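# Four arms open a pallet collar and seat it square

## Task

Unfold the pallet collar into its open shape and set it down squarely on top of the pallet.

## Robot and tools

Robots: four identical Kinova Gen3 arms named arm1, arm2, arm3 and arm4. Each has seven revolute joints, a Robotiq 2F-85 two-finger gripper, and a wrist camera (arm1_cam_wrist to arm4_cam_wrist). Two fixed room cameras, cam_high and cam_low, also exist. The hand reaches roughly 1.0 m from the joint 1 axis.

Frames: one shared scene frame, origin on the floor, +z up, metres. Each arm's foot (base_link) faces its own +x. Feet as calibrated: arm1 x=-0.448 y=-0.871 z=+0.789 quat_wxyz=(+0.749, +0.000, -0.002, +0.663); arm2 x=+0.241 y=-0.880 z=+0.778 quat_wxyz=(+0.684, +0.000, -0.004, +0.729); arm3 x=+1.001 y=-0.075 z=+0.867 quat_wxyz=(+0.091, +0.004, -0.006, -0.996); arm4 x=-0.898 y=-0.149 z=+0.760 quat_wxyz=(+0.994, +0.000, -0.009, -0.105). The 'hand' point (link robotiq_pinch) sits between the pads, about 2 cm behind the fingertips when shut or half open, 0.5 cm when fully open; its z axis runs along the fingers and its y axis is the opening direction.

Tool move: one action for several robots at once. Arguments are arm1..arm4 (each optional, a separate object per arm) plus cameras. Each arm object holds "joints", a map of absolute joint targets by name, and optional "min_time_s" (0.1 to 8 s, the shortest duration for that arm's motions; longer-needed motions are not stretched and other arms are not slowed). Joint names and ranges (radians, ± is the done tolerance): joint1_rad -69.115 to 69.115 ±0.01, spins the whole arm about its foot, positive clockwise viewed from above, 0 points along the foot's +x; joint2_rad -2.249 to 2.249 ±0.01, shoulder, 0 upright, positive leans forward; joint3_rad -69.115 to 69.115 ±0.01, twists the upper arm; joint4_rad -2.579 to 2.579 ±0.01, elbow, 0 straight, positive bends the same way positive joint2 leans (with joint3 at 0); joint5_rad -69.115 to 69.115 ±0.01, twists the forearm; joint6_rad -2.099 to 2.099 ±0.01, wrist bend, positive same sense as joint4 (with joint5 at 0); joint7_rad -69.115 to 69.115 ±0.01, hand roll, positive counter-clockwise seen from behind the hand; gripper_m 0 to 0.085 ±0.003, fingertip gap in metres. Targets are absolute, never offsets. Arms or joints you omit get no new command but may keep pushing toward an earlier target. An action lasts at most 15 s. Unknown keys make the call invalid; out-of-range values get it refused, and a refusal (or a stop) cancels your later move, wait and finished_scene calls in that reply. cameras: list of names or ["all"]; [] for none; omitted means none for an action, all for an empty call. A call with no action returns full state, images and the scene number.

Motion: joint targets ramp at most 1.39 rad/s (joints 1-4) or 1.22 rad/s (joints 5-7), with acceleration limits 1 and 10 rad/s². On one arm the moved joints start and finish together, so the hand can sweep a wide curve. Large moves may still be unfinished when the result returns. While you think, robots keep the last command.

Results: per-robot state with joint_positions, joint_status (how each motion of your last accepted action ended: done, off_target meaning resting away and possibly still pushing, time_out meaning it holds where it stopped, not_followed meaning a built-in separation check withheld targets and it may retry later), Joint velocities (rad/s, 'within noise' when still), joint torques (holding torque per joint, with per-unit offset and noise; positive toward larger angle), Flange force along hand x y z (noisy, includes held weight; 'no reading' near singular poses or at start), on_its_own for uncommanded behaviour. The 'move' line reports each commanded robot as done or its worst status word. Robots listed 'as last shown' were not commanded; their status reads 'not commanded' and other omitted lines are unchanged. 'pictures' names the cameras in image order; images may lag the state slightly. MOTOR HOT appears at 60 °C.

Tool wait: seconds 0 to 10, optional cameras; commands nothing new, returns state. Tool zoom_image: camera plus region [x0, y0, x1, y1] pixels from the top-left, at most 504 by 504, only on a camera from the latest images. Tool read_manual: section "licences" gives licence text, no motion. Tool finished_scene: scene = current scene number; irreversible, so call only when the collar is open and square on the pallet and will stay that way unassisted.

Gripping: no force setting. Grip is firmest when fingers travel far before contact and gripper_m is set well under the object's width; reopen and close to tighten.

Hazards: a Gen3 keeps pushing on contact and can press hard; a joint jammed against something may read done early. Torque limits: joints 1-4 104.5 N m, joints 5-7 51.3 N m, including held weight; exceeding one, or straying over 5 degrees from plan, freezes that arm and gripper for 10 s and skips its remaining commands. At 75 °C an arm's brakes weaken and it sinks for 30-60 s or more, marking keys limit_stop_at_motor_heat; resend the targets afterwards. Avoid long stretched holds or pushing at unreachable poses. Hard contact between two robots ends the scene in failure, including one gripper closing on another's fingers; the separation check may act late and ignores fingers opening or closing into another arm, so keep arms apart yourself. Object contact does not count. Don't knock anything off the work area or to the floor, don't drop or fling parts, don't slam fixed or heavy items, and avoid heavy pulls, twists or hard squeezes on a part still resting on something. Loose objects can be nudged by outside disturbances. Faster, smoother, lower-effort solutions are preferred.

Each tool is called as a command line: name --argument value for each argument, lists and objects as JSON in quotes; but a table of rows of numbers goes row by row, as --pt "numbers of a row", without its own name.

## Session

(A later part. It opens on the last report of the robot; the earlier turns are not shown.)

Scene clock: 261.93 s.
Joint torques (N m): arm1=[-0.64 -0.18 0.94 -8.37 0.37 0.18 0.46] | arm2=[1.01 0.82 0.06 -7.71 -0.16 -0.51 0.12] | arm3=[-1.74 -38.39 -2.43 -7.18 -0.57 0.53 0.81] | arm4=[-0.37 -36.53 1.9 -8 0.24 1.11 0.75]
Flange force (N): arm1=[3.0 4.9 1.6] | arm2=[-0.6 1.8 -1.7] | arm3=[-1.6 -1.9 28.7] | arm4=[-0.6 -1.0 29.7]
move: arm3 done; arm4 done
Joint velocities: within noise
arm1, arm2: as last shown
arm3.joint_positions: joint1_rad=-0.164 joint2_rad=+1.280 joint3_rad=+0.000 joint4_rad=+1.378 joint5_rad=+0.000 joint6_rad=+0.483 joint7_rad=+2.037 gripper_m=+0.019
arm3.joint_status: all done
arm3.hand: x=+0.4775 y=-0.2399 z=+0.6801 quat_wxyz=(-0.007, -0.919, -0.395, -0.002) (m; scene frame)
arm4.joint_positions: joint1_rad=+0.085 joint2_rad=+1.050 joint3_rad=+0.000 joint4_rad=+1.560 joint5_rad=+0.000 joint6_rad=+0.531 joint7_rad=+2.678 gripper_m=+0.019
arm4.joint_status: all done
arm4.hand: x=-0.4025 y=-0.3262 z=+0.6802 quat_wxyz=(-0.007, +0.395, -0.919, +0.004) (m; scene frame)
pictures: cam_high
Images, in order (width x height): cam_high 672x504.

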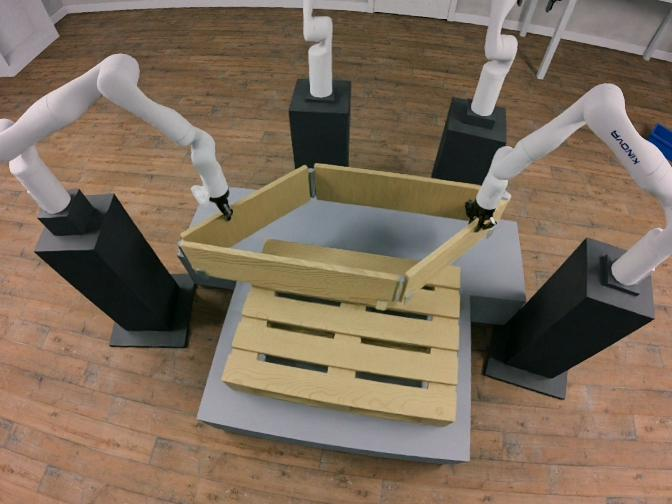

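move --arm3 '{"joints": {"joint1_rad": 0.0422, "joint2_rad": 1.2856, "joint4_rad": 1.3488, "joint6_rad": 0.5072, "joint7_rad": 2.4909}, "min_time_s": 2.2}' --arm4 '{"joints": {"joint1_rad": -0.07, "joint2_rad": 1.0255, "joint4_rad": 1.6429, "joint6_rad": 0.4732, "joint7_rad": 2.7707}, "min_time_s": 2.2}'

move --arm3 '{"joints": {"joint1_rad": 0.2302, "joint2_rad": 1.3248, "joint4_rad": 1.2053, "joint6_rad": 0.6115, "joint7_rad": 2.9267}, "min_time_s": 2.2}' --arm4 '{"joints": {"joint1_rad": -0.2409, "joint2_rad": 1.0187, "joint4_rad": 1.6656, "joint6_rad": 0.4573, "joint7_rad": 2.8477}, "min_time_s": 2.2}'

move --arm3 '{"joints": {"joint1_rad": 0.3869, "joint2_rad": 1.4098, "joint4_rad": 0.94, "joint6_rad": 0.7918, "joint7_rad": 3.3313}, "min_time_s": 2.2}' --arm4 '{"joints": {"joint1_rad": -0.418, "joint2_rad": 1.0295, "joint4_rad": 1.6247, "joint6_rad": 0.4874, "joint7_rad": 2.9184}, "min_time_s": 2.2}'

move --arm1 '{"joints": {"joint1_rad": -0.0865, "joint2_rad": 0.7514, "joint3_rad": 0, "joint4_rad": 1.551, "joint5_rad": 0, "joint6_rad": 0.8392, "joint7_rad": -1.5361}}' --arm2 '{"joints": {"joint1_rad": 0.2765, "joint2_rad": 0.9803, "joint3_rad": 0, "joint4_rad": 1.0023, "joint5_rad": 0, "joint6_rad": 1.159, "joint7_rad": 1.7836}}' --arm3 '{"joints": {"joint2_rad": 1.4605, "joint4_rad": 0.9024, "joint6_rad": 0.7787}, "min_time_s": 1.5}' --arm4 '{"joints": {"joint2_rad": 1.0807, "joint4_rad": 1.6115, "joint6_rad": 0.4494}, "min_time_s": 1.5}' --cameras '["arm1_cam_wrist", "arm2_cam_wrist", "cam_high", "cam_low"]'

zoom_image --camera "arm1_cam_wrist" --region '[236, 160, 436, 310]'

zoom_image --camera "arm2_cam_wrist" --region '[260, 220, 460, 370]'

zoom_image --camera "cam_low" --region '[330, 200, 570, 400]'

Scene clock: 289.87 s.
Joint torques (N m): arm1=[-0.64 -0.19 0.92 -8.35 0.36 0.21 0.47] | arm2=[1.08 0.81 0.1 -7.64 -0.2 -0.53 0.16] | arm3=[-1.06 -38.47 -2.23 -7.28 -0.63 0.93 0.86] | arm4=[-0.69 -35.57 1.34 -7.47 0 0.92 0.73]
Flange force (N): arm1=[2.9 4.9 1.5] | arm2=[-0.5 2.0 -2.0] | arm3=[-1.4 -1.2 28.7] | arm4=[0.5 -0.8 30.0]
move: arm3 done; arm4 done
Joint velocities: within noise
arm1, arm2: as last shown
arm3.joint_positions: joint1_rad=+0.042 joint2_rad=+1.286 joint3_rad=+0.000 joint4_rad=+1.349 joint5_rad=+0.000 joint6_rad=+0.507 joint7_rad=+2.491 gripper_m=+0.019
arm3.joint_status: all done
arm3.hand: x=+0.4481 y=-0.1300 z=+0.6801 quat_wxyz=(-0.007, -0.863, -0.505, -0.001) (m; scene frame)
arm4.joint_positions: joint1_rad=-0.070 joint2_rad=+1.025 joint3_rad=+0.000 joint4_rad=+1.643 joint5_rad=+0.000 joint6_rad=+0.473 joint7_rad=+2.771 gripper_m=+0.019
arm4.joint_status: all done
arm4.hand: x=-0.4023 y=-0.2448 z=+0.6802 quat_wxyz=(-0.007, +0.505, -0.863, +0.005) (m; scene frame)
pictures: none

Scene clock: 292.37 s.
Joint torques (N m): arm1=[-0.66 -0.19 0.95 -8.34 0.37 0.22 0.46] | arm2=[0.99 0.86 0.08 -7.7 -0.18 -0.5 0.19] | arm3=[-0.62 -39.24 -1.53 -7.73 -0.61 1.9 0.89] | arm4=[-0.99 -34.93 1.12 -6.76 0.13 1.2 0.75]
Flange force (N): arm1=[3.0 5.0 1.5] | arm2=[-0.4 1.9 -1.6] | arm3=[-1.6 -2.1 28.5] | arm4=[1.1 -1.5 30.1]
move: arm3 done; arm4 done
Joint velocities: within noise
arm1, arm2: as last shown
arm3.joint_positions: joint1_rad=+0.230 joint2_rad=+1.325 joint3_rad=+0.000 joint4_rad=+1.205 joint5_rad=+0.000 joint6_rad=+0.611 joint7_rad=+2.927 gripper_m=+0.019
arm3.joint_status: all done
arm3.hand: x=+0.4159 y=-0.0239 z=+0.6801 quat_wxyz=(-0.007, -0.794, -0.608, +0.000) (m; scene frame)
arm4.joint_positions: joint1_rad=-0.241 joint2_rad=+1.019 joint3_rad=+0.000 joint4_rad=+1.666 joint5_rad=+0.000 joint6_rad=+0.457 joint7_rad=+2.848 gripper_m=+0.019
arm4.joint_status: all done
arm4.hand: x=-0.3993 y=-0.1595 z=+0.6803 quat_wxyz=(-0.006, +0.608, -0.794, +0.006) (m; scene frame)
pictures: none

Scene clock: 294.87 s.
Joint torques (N m): arm1=[-0.64 -0.19 0.93 -8.37 0.36 0.21 0.46] | arm2=[1.06 0.89 0.1 -7.76 -0.17 -0.49 0.14] | arm3=[-0.22 -40.63 -1.03 -8.71 -0.57 3.13 1] | arm4=[-1.4 -35.4 0.86 -6.71 0.23 1.61 0.94]
Flange force (N): arm1=[2.9 4.8 1.6] | arm2=[-0.4 1.7 -1.3] | arm3=[-1.0 -3.9 28.2] | arm4=[1.6 -2.2 30.6]
move: arm3 done; arm4 done
Joint velocities: within noise
arm1, arm2: as last shown
arm3.joint_positions: joint1_rad=+0.387 joint2_rad=+1.410 joint3_rad=+0.000 joint4_rad=+0.940 joint5_rad=+0.000 joint6_rad=+0.792 joint7_rad=+3.331 gripper_m=+0.019
arm3.joint_status: all done
arm3.hand: x=+0.3820 y=+0.0773 z=+0.6803 quat_wxyz=(-0.007, -0.713, -0.702, +0.001) (m; scene frame)
arm4.joint_positions: joint1_rad=-0.418 joint2_rad=+1.030 joint3_rad=+0.000 joint4_rad=+1.625 joint5_rad=+0.000 joint6_rad=+0.487 joint7_rad=+2.918 gripper_m=+0.019
arm4.joint_status: all done
arm4.hand: x=-0.3948 y=-0.0695 z=+0.6805 quat_wxyz=(-0.005, +0.701, -0.713, +0.007) (m; scene frame)
pictures: none

Scene clock: 297.93 s.
Joint torques (N m): arm1=[-0.61 -19.3 1.23 -7.06 0.46 -0.1 0.46] | arm2=[1.2 -24.71 0.63 -7.81 -0.09 0.15 0.14] | arm3=[-0.04 -40.59 -0.6 -8.5 -0.35 3.07 1.08] | arm4=[-1.68 -35.07 0.52 -5.52 0.15 1.86 0.94]
Flange force (N): arm1=[-3.6 0.2 -2.1] | arm2=[-1.6 1.5 -0.3] | arm3=[-1.3 -4.4 28.2] | arm4=[2.0 -3.2 30.2]
move: arm1 done; arm2 done; arm3 done; arm4 done
Joint velocities: within noise
arm1.joint_positions: joint1_rad=-0.086 joint2_rad=+0.751 joint3_rad=+0.000 joint4_rad=+1.551 joint5_rad=+0.000 joint6_rad=+0.839 joint7_rad=-1.536 gripper_m=+0.085
arm1.joint_status: all done
arm1.hand: x=-0.4047 y=-0.3511 z=+0.8615 quat_wxyz=(+0.000, -0.707, -0.707, -0.002) (m; scene frame)
arm2.joint_positions: joint1_rad=+0.277 joint2_rad=+0.980 joint3_rad=+0.000 joint4_rad=+1.002 joint5_rad=+0.000 joint6_rad=+1.159 joint7_rad=+1.784 gripper_m=+0.055
arm2.joint_status: all done
arm2.hand: x=+0.3996 y=-0.2625 z=+0.8641 quat_wxyz=(-0.004, +0.707, -0.707, +0.000) (m; scene frame)
arm3.joint_positions: joint1_rad=+0.387 joint2_rad=+1.461 joint3_rad=+0.000 joint4_rad=+0.902 joint5_rad=+0.000 joint6_rad=+0.779 joint7_rad=+3.331 gripper_m=+0.019
arm3.joint_status: all done
arm3.hand: x=+0.3822 y=+0.0771 z=+0.6562 quat_wxyz=(-0.007, -0.713, -0.702, +0.001) (m; scene frame)
arm4.joint_positions: joint1_rad=-0.418 joint2_rad=+1.081 joint3_rad=+0.000 joint4_rad=+1.612 joint5_rad=+0.000 joint6_rad=+0.449 joint7_rad=+2.918 gripper_m=+0.019
arm4.joint_status: all done
arm4.hand: x=-0.3944 y=-0.0696 z=+0.6564 quat_wxyz=(-0.005, +0.701, -0.713, +0.007) (m; scene frame)
pictures: arm1_cam_wrist, arm2_cam_wrist, cam_high, cam_low
Images, in order (width x height): arm1_cam_wrist 672x504, arm2_cam_wrist 672x504, cam_high 672x504, cam_low 672x504.

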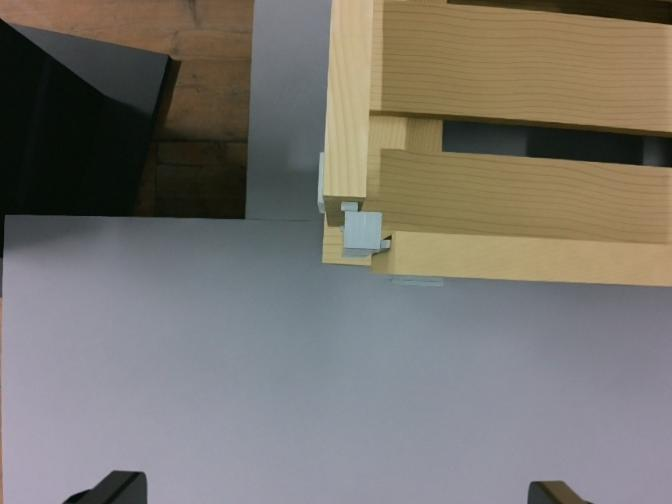

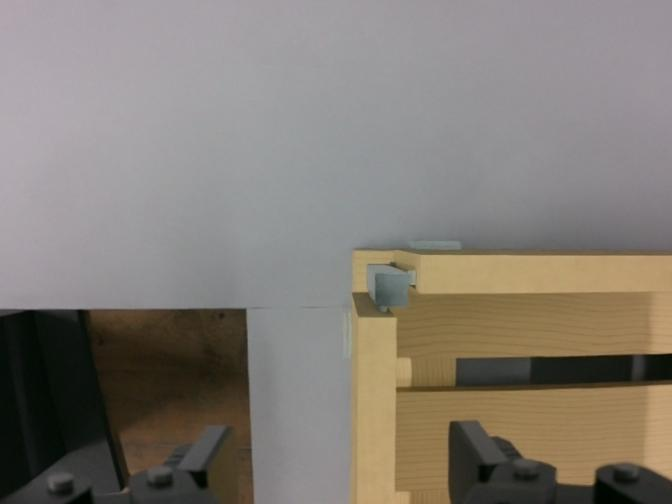

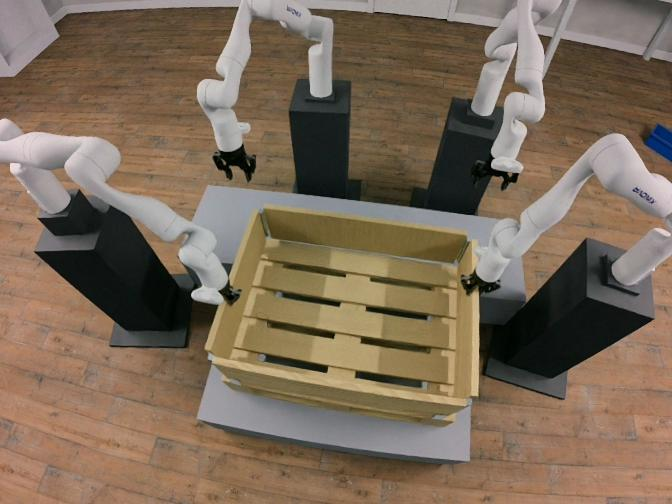

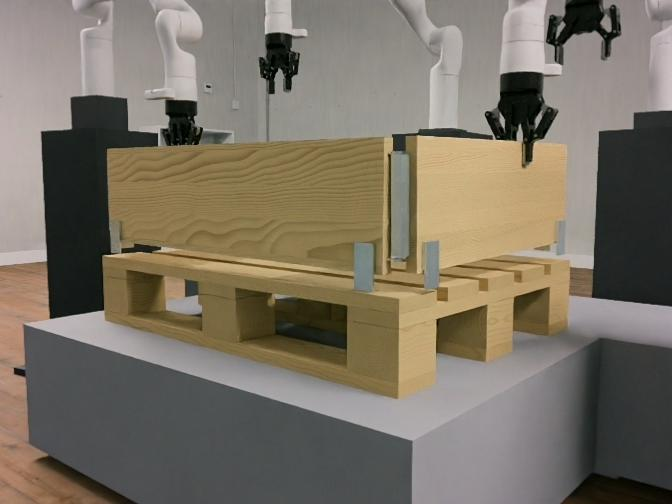

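Scaled by 2.520.

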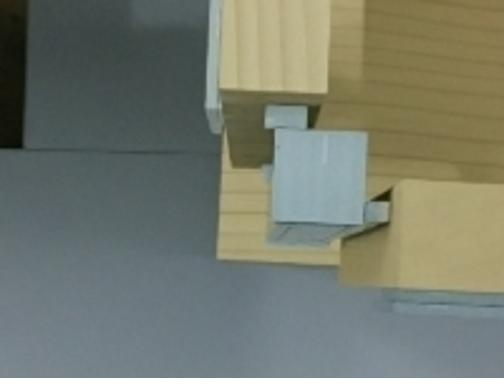

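Scaled by 2.520.

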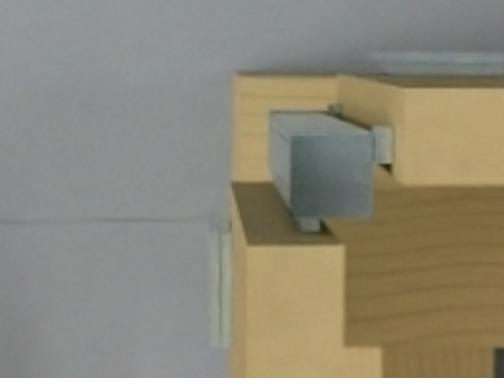

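Scaled by 2.100 from the camera's 672x504 image, which has a finer 960x720 frame.

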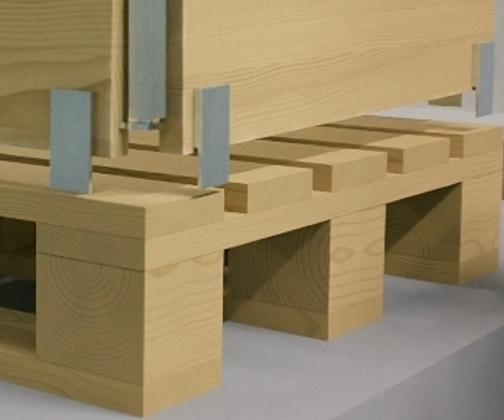

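move --arm3 '{"joints": {"joint1_rad": 0.3887, "joint2_rad": 1.5004, "joint4_rad": 0.8603, "joint6_rad": 0.7809, "joint7_rad": 3.3331}, "min_time_s": 1.5}' --arm4 '{"joints": {"joint1_rad": -0.4215, "joint2_rad": 1.1149, "joint4_rad": 1.605, "joint6_rad": 0.4217, "joint7_rad": 2.9149}, "min_time_s": 1.5}' --cameras '["arm1_cam_wrist", "arm2_cam_wrist", "cam_low", "cam_high"]'

zoom_image --camera "cam_low" --region '[330, 200, 570, 400]'

zoom_image --camera "cam_low" --region '[70, 200, 230, 320]'

Scene clock: 333.83 s.
Joint torques (N m): arm1=[-0.62 -19.3 1.26 -7.08 0.45 -0.11 0.47] | arm2=[1.21 -24.71 0.68 -7.73 -0.12 0.12 0.17] | arm3=[-0.13 -40.84 -0.56 -8.76 -0.31 2.93 1.01] | arm4=[-1.42 -35.09 1.07 -5.36 0.37 1.81 0.93]
Flange force (N): arm1=[-3.7 0.2 -2.0] | arm2=[-2.1 1.5 -0.5] | arm3=[-1.2 -3.8 28.1] | arm4=[1.7 -2.1 29.9]
move: arm3 done; arm4 done
Joint velocities: within noise
arm1, arm2: as last shown
arm3.joint_positions: joint1_rad=+0.389 joint2_rad=+1.500 joint3_rad=+0.000 joint4_rad=+0.860 joint5_rad=+0.000 joint6_rad=+0.781 joint7_rad=+3.333 gripper_m=+0.019
arm3.joint_status: all done
arm3.hand: x=+0.3807 y=+0.0784 z=+0.6400 quat_wxyz=(-0.007, -0.713, -0.702, +0.001) (m; scene frame)
arm4.joint_positions: joint1_rad=-0.422 joint2_rad=+1.115 joint3_rad=+0.000 joint4_rad=+1.605 joint5_rad=+0.000 joint6_rad=+0.422 joint7_rad=+2.915 gripper_m=+0.019
arm4.joint_status: all done
arm4.hand: x=-0.3957 y=-0.0681 z=+0.6399 quat_wxyz=(-0.005, +0.701, -0.713, +0.007) (m; scene frame)
pictures: arm1_cam_wrist, arm2_cam_wrist, cam_high, cam_low
Images, in order (width x height): arm1_cam_wrist 672x504, arm2_cam_wrist 672x504, cam_high 672x504, cam_low 672x504.

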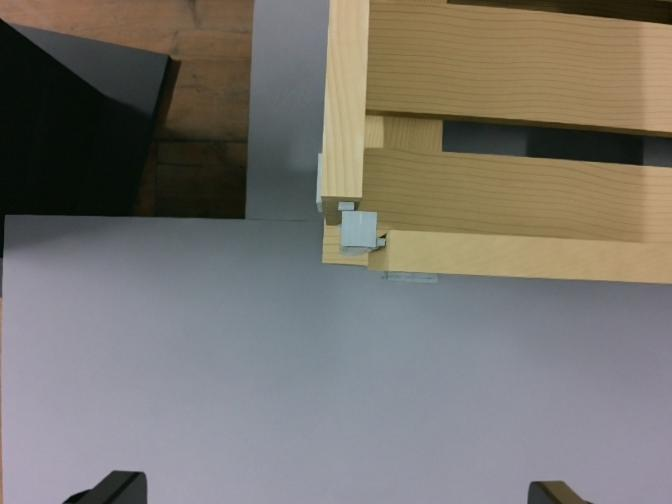

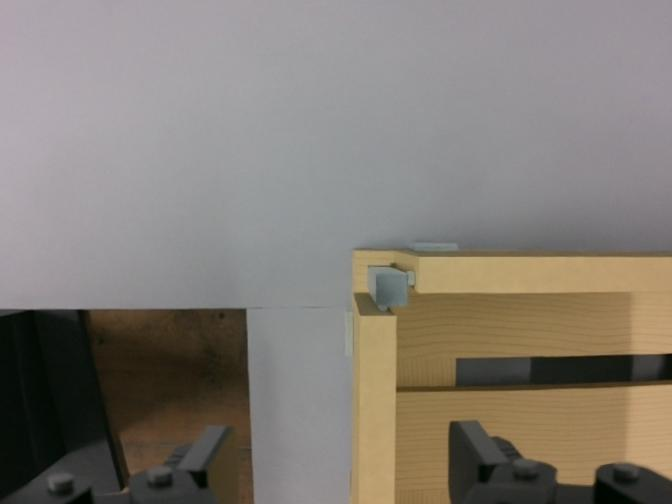

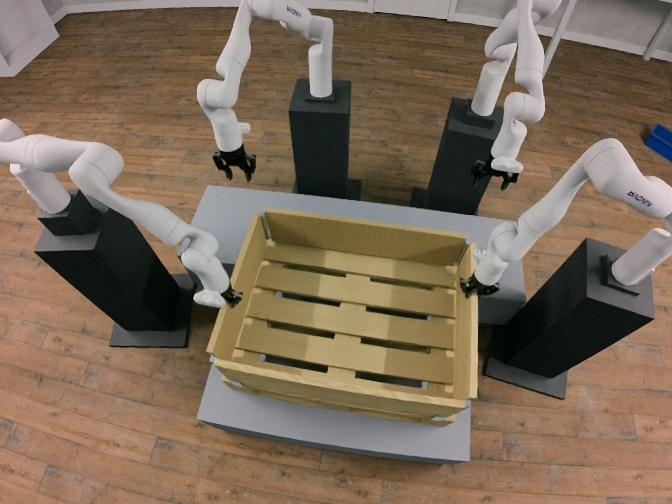

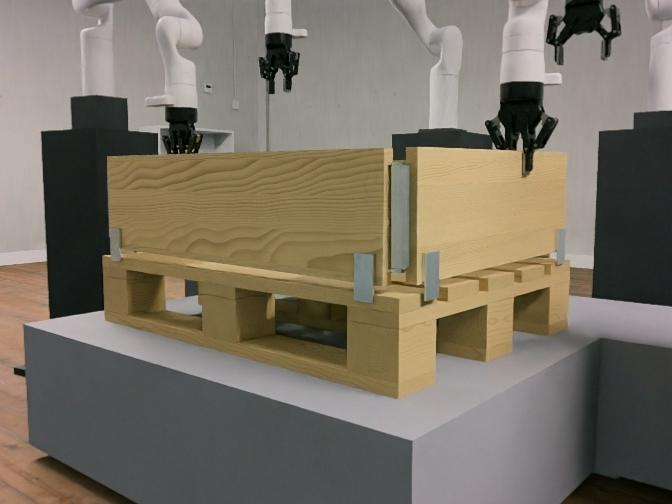

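Scaled by 2.100 from the camera's 672x504 image, which has a finer 960x720 frame.

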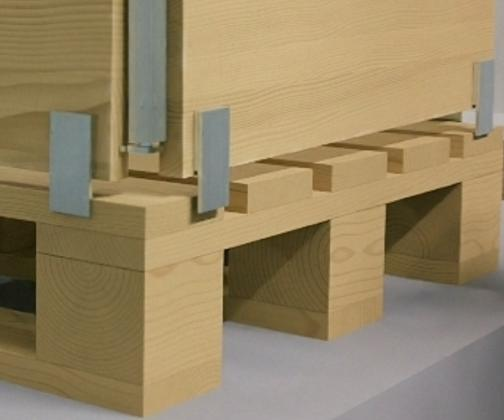

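Scaled by 3.150 from the camera's 672x504 image, which has a finer 960x720 frame.

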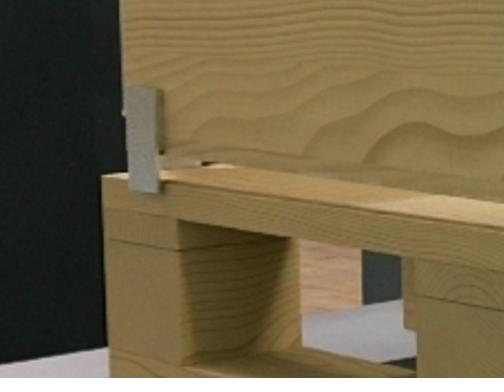

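move --arm3 '{"joints": {"joint2_rad": 1.5407, "joint4_rad": 0.8239, "joint6_rad": 0.777}, "min_time_s": 1.8}' --arm4 '{"joints": {"joint2_rad": 1.1534, "joint4_rad": 1.5903, "joint6_rad": 0.3979}, "min_time_s": 1.8}' --cameras '["cam_low", "arm1_cam_wrist", "arm2_cam_wrist"]'

zoom_image --camera "cam_low" --region '[330, 200, 570, 400]'

zoom_image --camera "cam_low" --region '[70, 200, 370, 320]'

Scene clock: 341.13 s.
Joint torques (N m): arm1=[-0.61 -19.28 1.28 -7.05 0.45 -0.12 0.48] | arm2=[1.24 -24.66 0.66 -7.72 -0.13 0.16 0.09] | arm3=[-0.27 -36.32 0.07 -7.8 0.2 2.32 0.92] | arm4=[-1.42 -31.43 2.61 -6.05 1.25 0.52 1.16]
Flange force (N): arm1=[-3.6 0.2 -2.1] | arm2=[-1.9 1.4 -0.5] | arm3=[-1.2 -2.3 19.7] | arm4=[1.9 1.9 19.0]
move: arm3 done; arm4 done
Joint velocities: within noise
arm1, arm2: as last shown
arm3.joint_positions: joint1_rad=+0.389 joint2_rad=+1.541 joint3_rad=+0.000 joint4_rad=+0.824 joint5_rad=+0.000 joint6_rad=+0.777 joint7_rad=+3.333 gripper_m=+0.019
arm3.joint_status: all done
arm3.hand: x=+0.3809 y=+0.0782 z=+0.6222 quat_wxyz=(-0.007, -0.713, -0.702, +0.001) (m; scene frame)
arm4.joint_positions: joint1_rad=-0.422 joint2_rad=+1.153 joint3_rad=+0.000 joint4_rad=+1.590 joint5_rad=+0.000 joint6_rad=+0.398 joint7_rad=+2.915 gripper_m=+0.019
arm4.joint_status: all done
arm4.hand: x=-0.3955 y=-0.0681 z=+0.6222 quat_wxyz=(-0.005, +0.701, -0.713, +0.007) (m; scene frame)
pictures: arm1_cam_wrist, arm2_cam_wrist, cam_low
Images, in order (width x height): arm1_cam_wrist 672x504, arm2_cam_wrist 672x504, cam_low 672x504.

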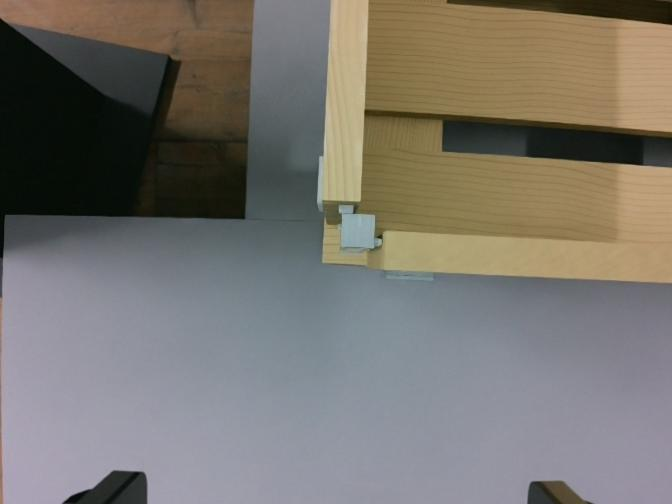

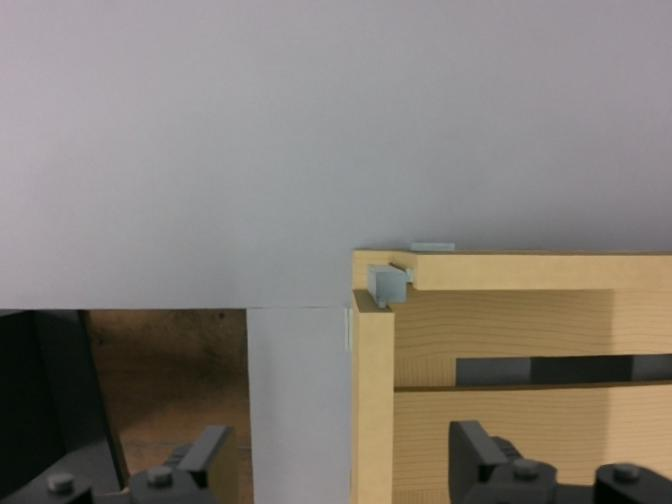

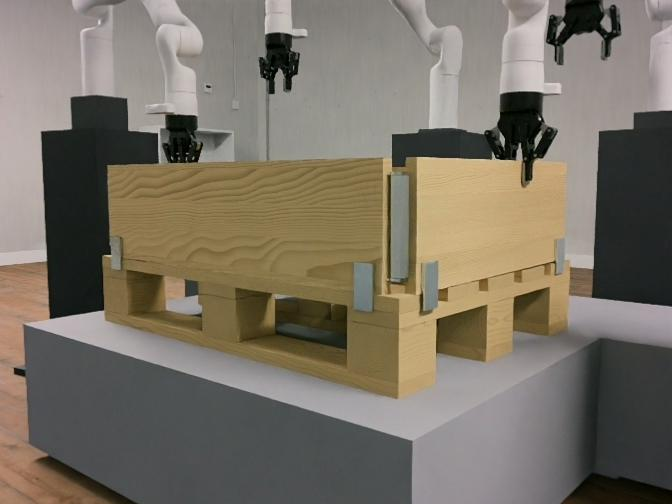

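Scaled by 2.100 from the camera's 672x504 image, which has a finer 960x720 frame.

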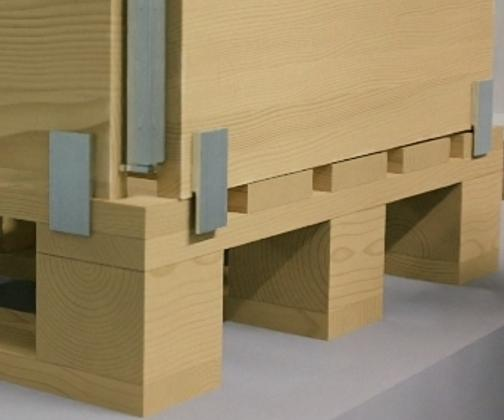

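Scaled by 1.680 from the camera's 672x504 image, which has a finer 960x720 frame.

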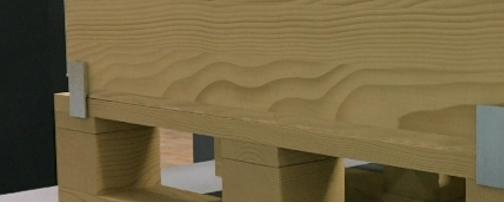

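move --arm3 '{"joints": {"joint2_rad": 1.5439, "joint4_rad": 0.8207, "joint6_rad": 0.777}, "min_time_s": 0.7}' --arm4 '{"joints": {"joint2_rad": 1.1565, "joint4_rad": 1.5888, "joint6_rad": 0.3963}, "min_time_s": 0.7}'

move --arm3 '{"joints": {"gripper_m": 0.05}}' --arm4 '{"joints": {"gripper_m": 0.05}}'

move --arm3 '{"joints": {"joint2_rad": 1.3346, "joint4_rad": 0.9774, "joint6_rad": 0.8296}, "min_time_s": 1.5}' --arm4 '{"joints": {"joint2_rad": 0.9463, "joint4_rad": 1.6422, "joint6_rad": 0.5531}, "min_time_s": 1.5}' --cameras '["all"]'

zoom_image --camera "cam_low" --region '[330, 200, 570, 400]'

zoom_image --camera "arm1_cam_wrist" --region '[236, 160, 436, 310]'

zoom_image --camera "arm2_cam_wrist" --region '[300, 200, 500, 350]'

Scene clock: 356.57 s.
Joint torques (N m): arm1=[-0.61 -19.28 1.25 -7.06 0.46 -0.11 0.47] | arm2=[1.19 -24.72 0.66 -7.78 -0.1 0.11 0.15] | arm3=[1.53 -33.54 1.53 -9.65 0.82 -0.03 1.06] | arm4=[-2.57 -30.9 1.5 -6.53 1.07 0.1 1.15]
Flange force (N): arm1=[-3.7 0.2 -2.1] | arm2=[-1.9 1.4 -0.4] | arm3=[-6.1 5.3 9.0] | arm4=[4.4 2.5 16.8]
move: arm3 done; arm4 done
Joint velocities: within noise
arm1, arm2: as last shown
arm3.joint_positions: joint1_rad=+0.389 joint2_rad=+1.544 joint3_rad=+0.000 joint4_rad=+0.821 joint5_rad=+0.000 joint6_rad=+0.777 joint7_rad=+3.333 gripper_m=+0.019
arm3.joint_status: all done
arm3.hand: x=+0.3809 y=+0.0782 z=+0.6208 quat_wxyz=(-0.007, -0.713, -0.702, +0.001) (m; scene frame)
arm4.joint_positions: joint1_rad=-0.422 joint2_rad=+1.156 joint3_rad=+0.000 joint4_rad=+1.589 joint5_rad=+0.000 joint6_rad=+0.396 joint7_rad=+2.915 gripper_m=+0.019
arm4.joint_status: all done
arm4.hand: x=-0.3954 y=-0.0682 z=+0.6208 quat_wxyz=(-0.005, +0.701, -0.713, +0.007) (m; scene frame)
pictures: none

Scene clock: 357.47 s.
Joint torques (N m): arm1=[-0.59 -19.29 1.29 -7.06 0.47 -0.12 0.47] | arm2=[1.25 -24.67 0.67 -7.76 -0.14 0.16 0.12] | arm3=[0.12 -25.71 -0.05 -6.69 -0.15 0.17 0.32] | arm4=[-0.69 -21.75 1.61 -4.52 0.18 -0.06 0.52]
Flange force (N): arm1=[-3.6 0.2 -2.1] | arm2=[-1.7 1.5 -0.4] | arm3=[-2.5 5.0 -2.6] | arm4=[2.0 3.3 -1.6]
move: arm3 done; arm4 done
Joint velocities: within noise
arm1, arm2: as last shown
arm3.joint_positions: joint1_rad=+0.389 joint2_rad=+1.544 joint3_rad=+0.000 joint4_rad=+0.821 joint5_rad=+0.000 joint6_rad=+0.777 joint7_rad=+3.333 gripper_m=+0.050
arm3.joint_status: all done
arm3.hand: x=+0.3809 y=+0.0782 z=+0.6209 quat_wxyz=(-0.007, -0.713, -0.702, +0.001) (m; scene frame)
arm4.joint_positions: joint1_rad=-0.422 joint2_rad=+1.156 joint3_rad=+0.000 joint4_rad=+1.589 joint5_rad=+0.000 joint6_rad=+0.396 joint7_rad=+2.915 gripper_m=+0.050
arm4.joint_status: all done
arm4.hand: x=-0.3954 y=-0.0682 z=+0.6208 quat_wxyz=(-0.005, +0.701, -0.713, +0.007) (m; scene frame)
pictures: none

Scene clock: 359.27 s.
Joint torques (N m): arm1=[-0.61 -19.24 1.25 -7.09 0.46 -0.12 0.45] | arm2=[1.17 -24.72 0.66 -7.8 -0.12 0.13 0.15] | arm3=[0.13 -25.53 -0.12 -6.98 -0.14 0.19 0.32] | arm4=[-0.7 -20.91 1.6 -5.67 0.22 -0.07 0.51]
Flange force (N): arm1=[-3.8 0.2 -2.2] | arm2=[-1.7 1.5 -0.4] | arm3=[-2.4 4.3 -1.6] | arm4=[1.9 3.0 -0.7]
move: arm3 done; arm4 done
Joint velocities: within noise
arm1, arm2: as last shown
arm3.joint_positions: joint1_rad=+0.389 joint2_rad=+1.335 joint3_rad=+0.000 joint4_rad=+0.977 joint5_rad=+0.000 joint6_rad=+0.830 joint7_rad=+3.333 gripper_m=+0.050
arm3.joint_status: all done
arm3.hand: x=+0.3801 y=+0.0793 z=+0.7199 quat_wxyz=(-0.007, -0.713, -0.702, +0.001) (m; scene frame)
arm4.joint_positions: joint1_rad=-0.422 joint2_rad=+0.946 joint3_rad=+0.000 joint4_rad=+1.642 joint5_rad=+0.000 joint6_rad=+0.553 joint7_rad=+2.915 gripper_m=+0.050
arm4.joint_status: all done
arm4.hand: x=-0.3971 y=-0.0679 z=+0.7200 quat_wxyz=(-0.005, +0.701, -0.713, +0.007) (m; scene frame)
pictures: arm1_cam_wrist, arm2_cam_wrist, arm3_cam_wrist, arm4_cam_wrist, cam_high, cam_low
Images, in order (width x height): arm1_cam_wrist 672x504, arm2_cam_wrist 672x504, arm3_cam_wrist 672x504, arm4_cam_wrist 672x504, cam_high 672x504, cam_low 672x504.

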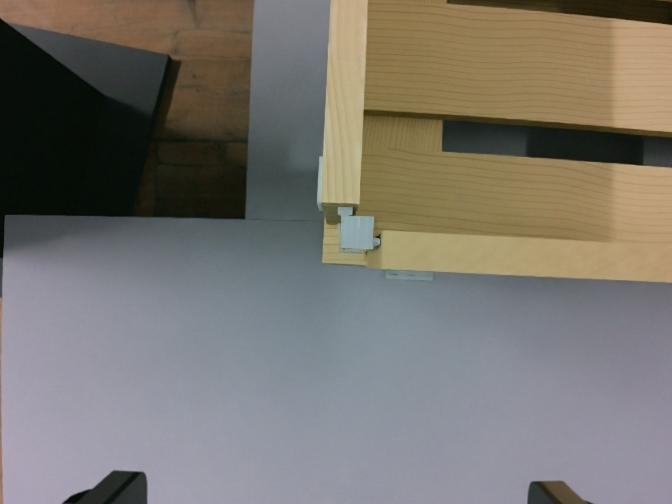

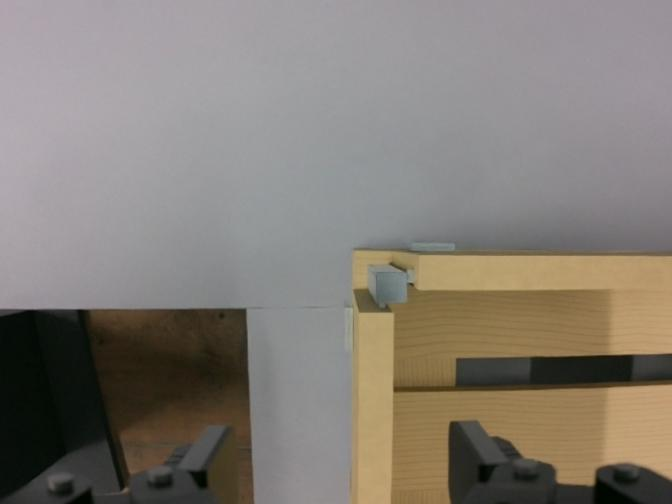

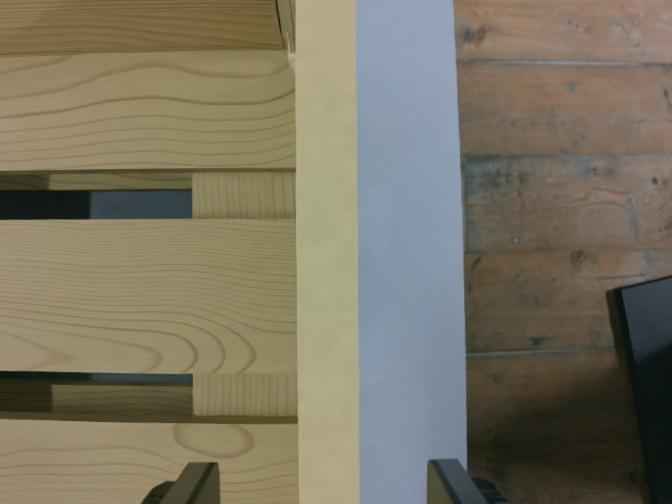

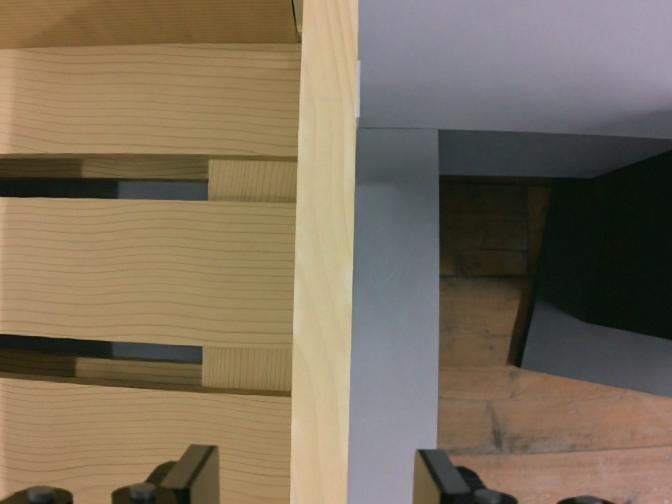

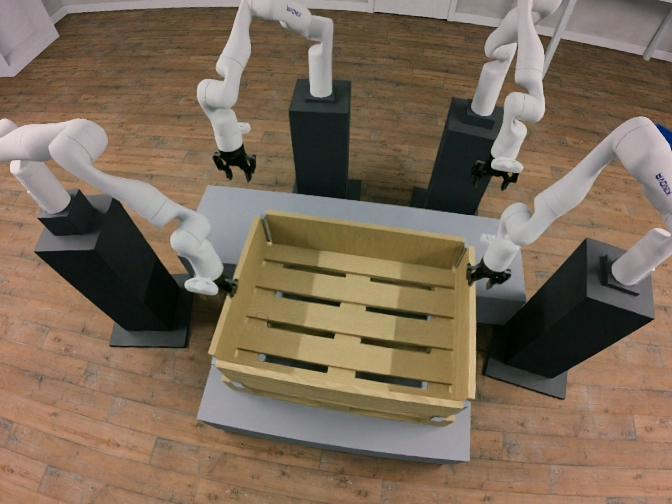

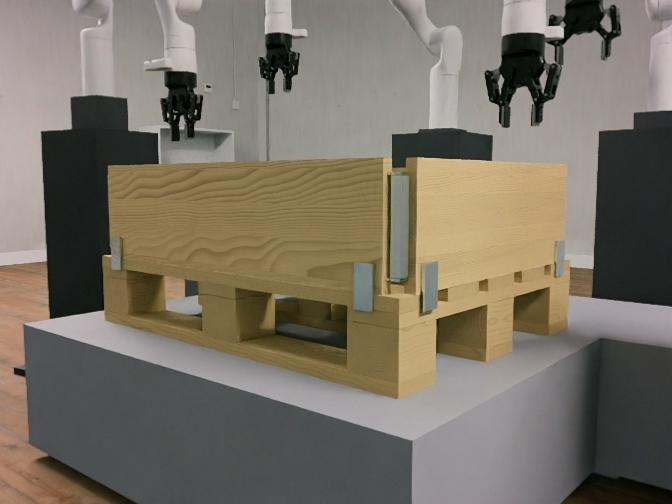

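Scaled by 2.100 from the camera's 672x504 image, which has a finer 960x720 frame.

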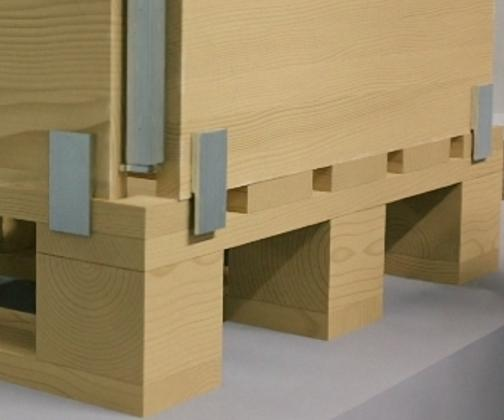

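Scaled by 2.520.

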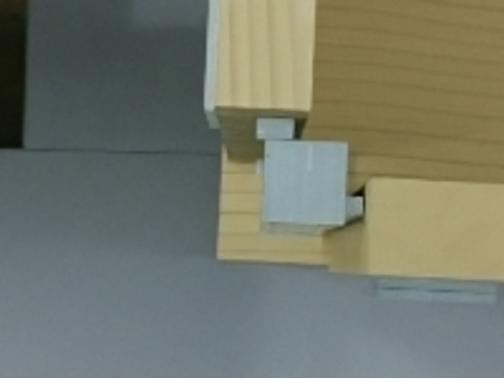

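Scaled by 2.520.

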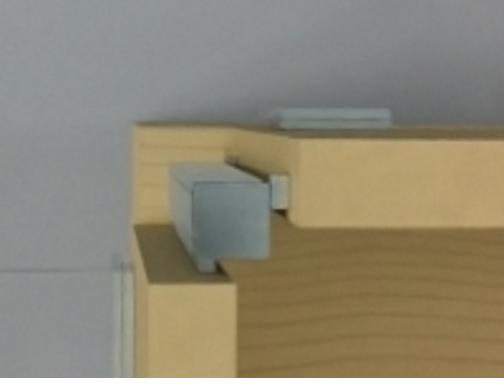

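finished_scene --scene 2

The scene is finished: the task was done.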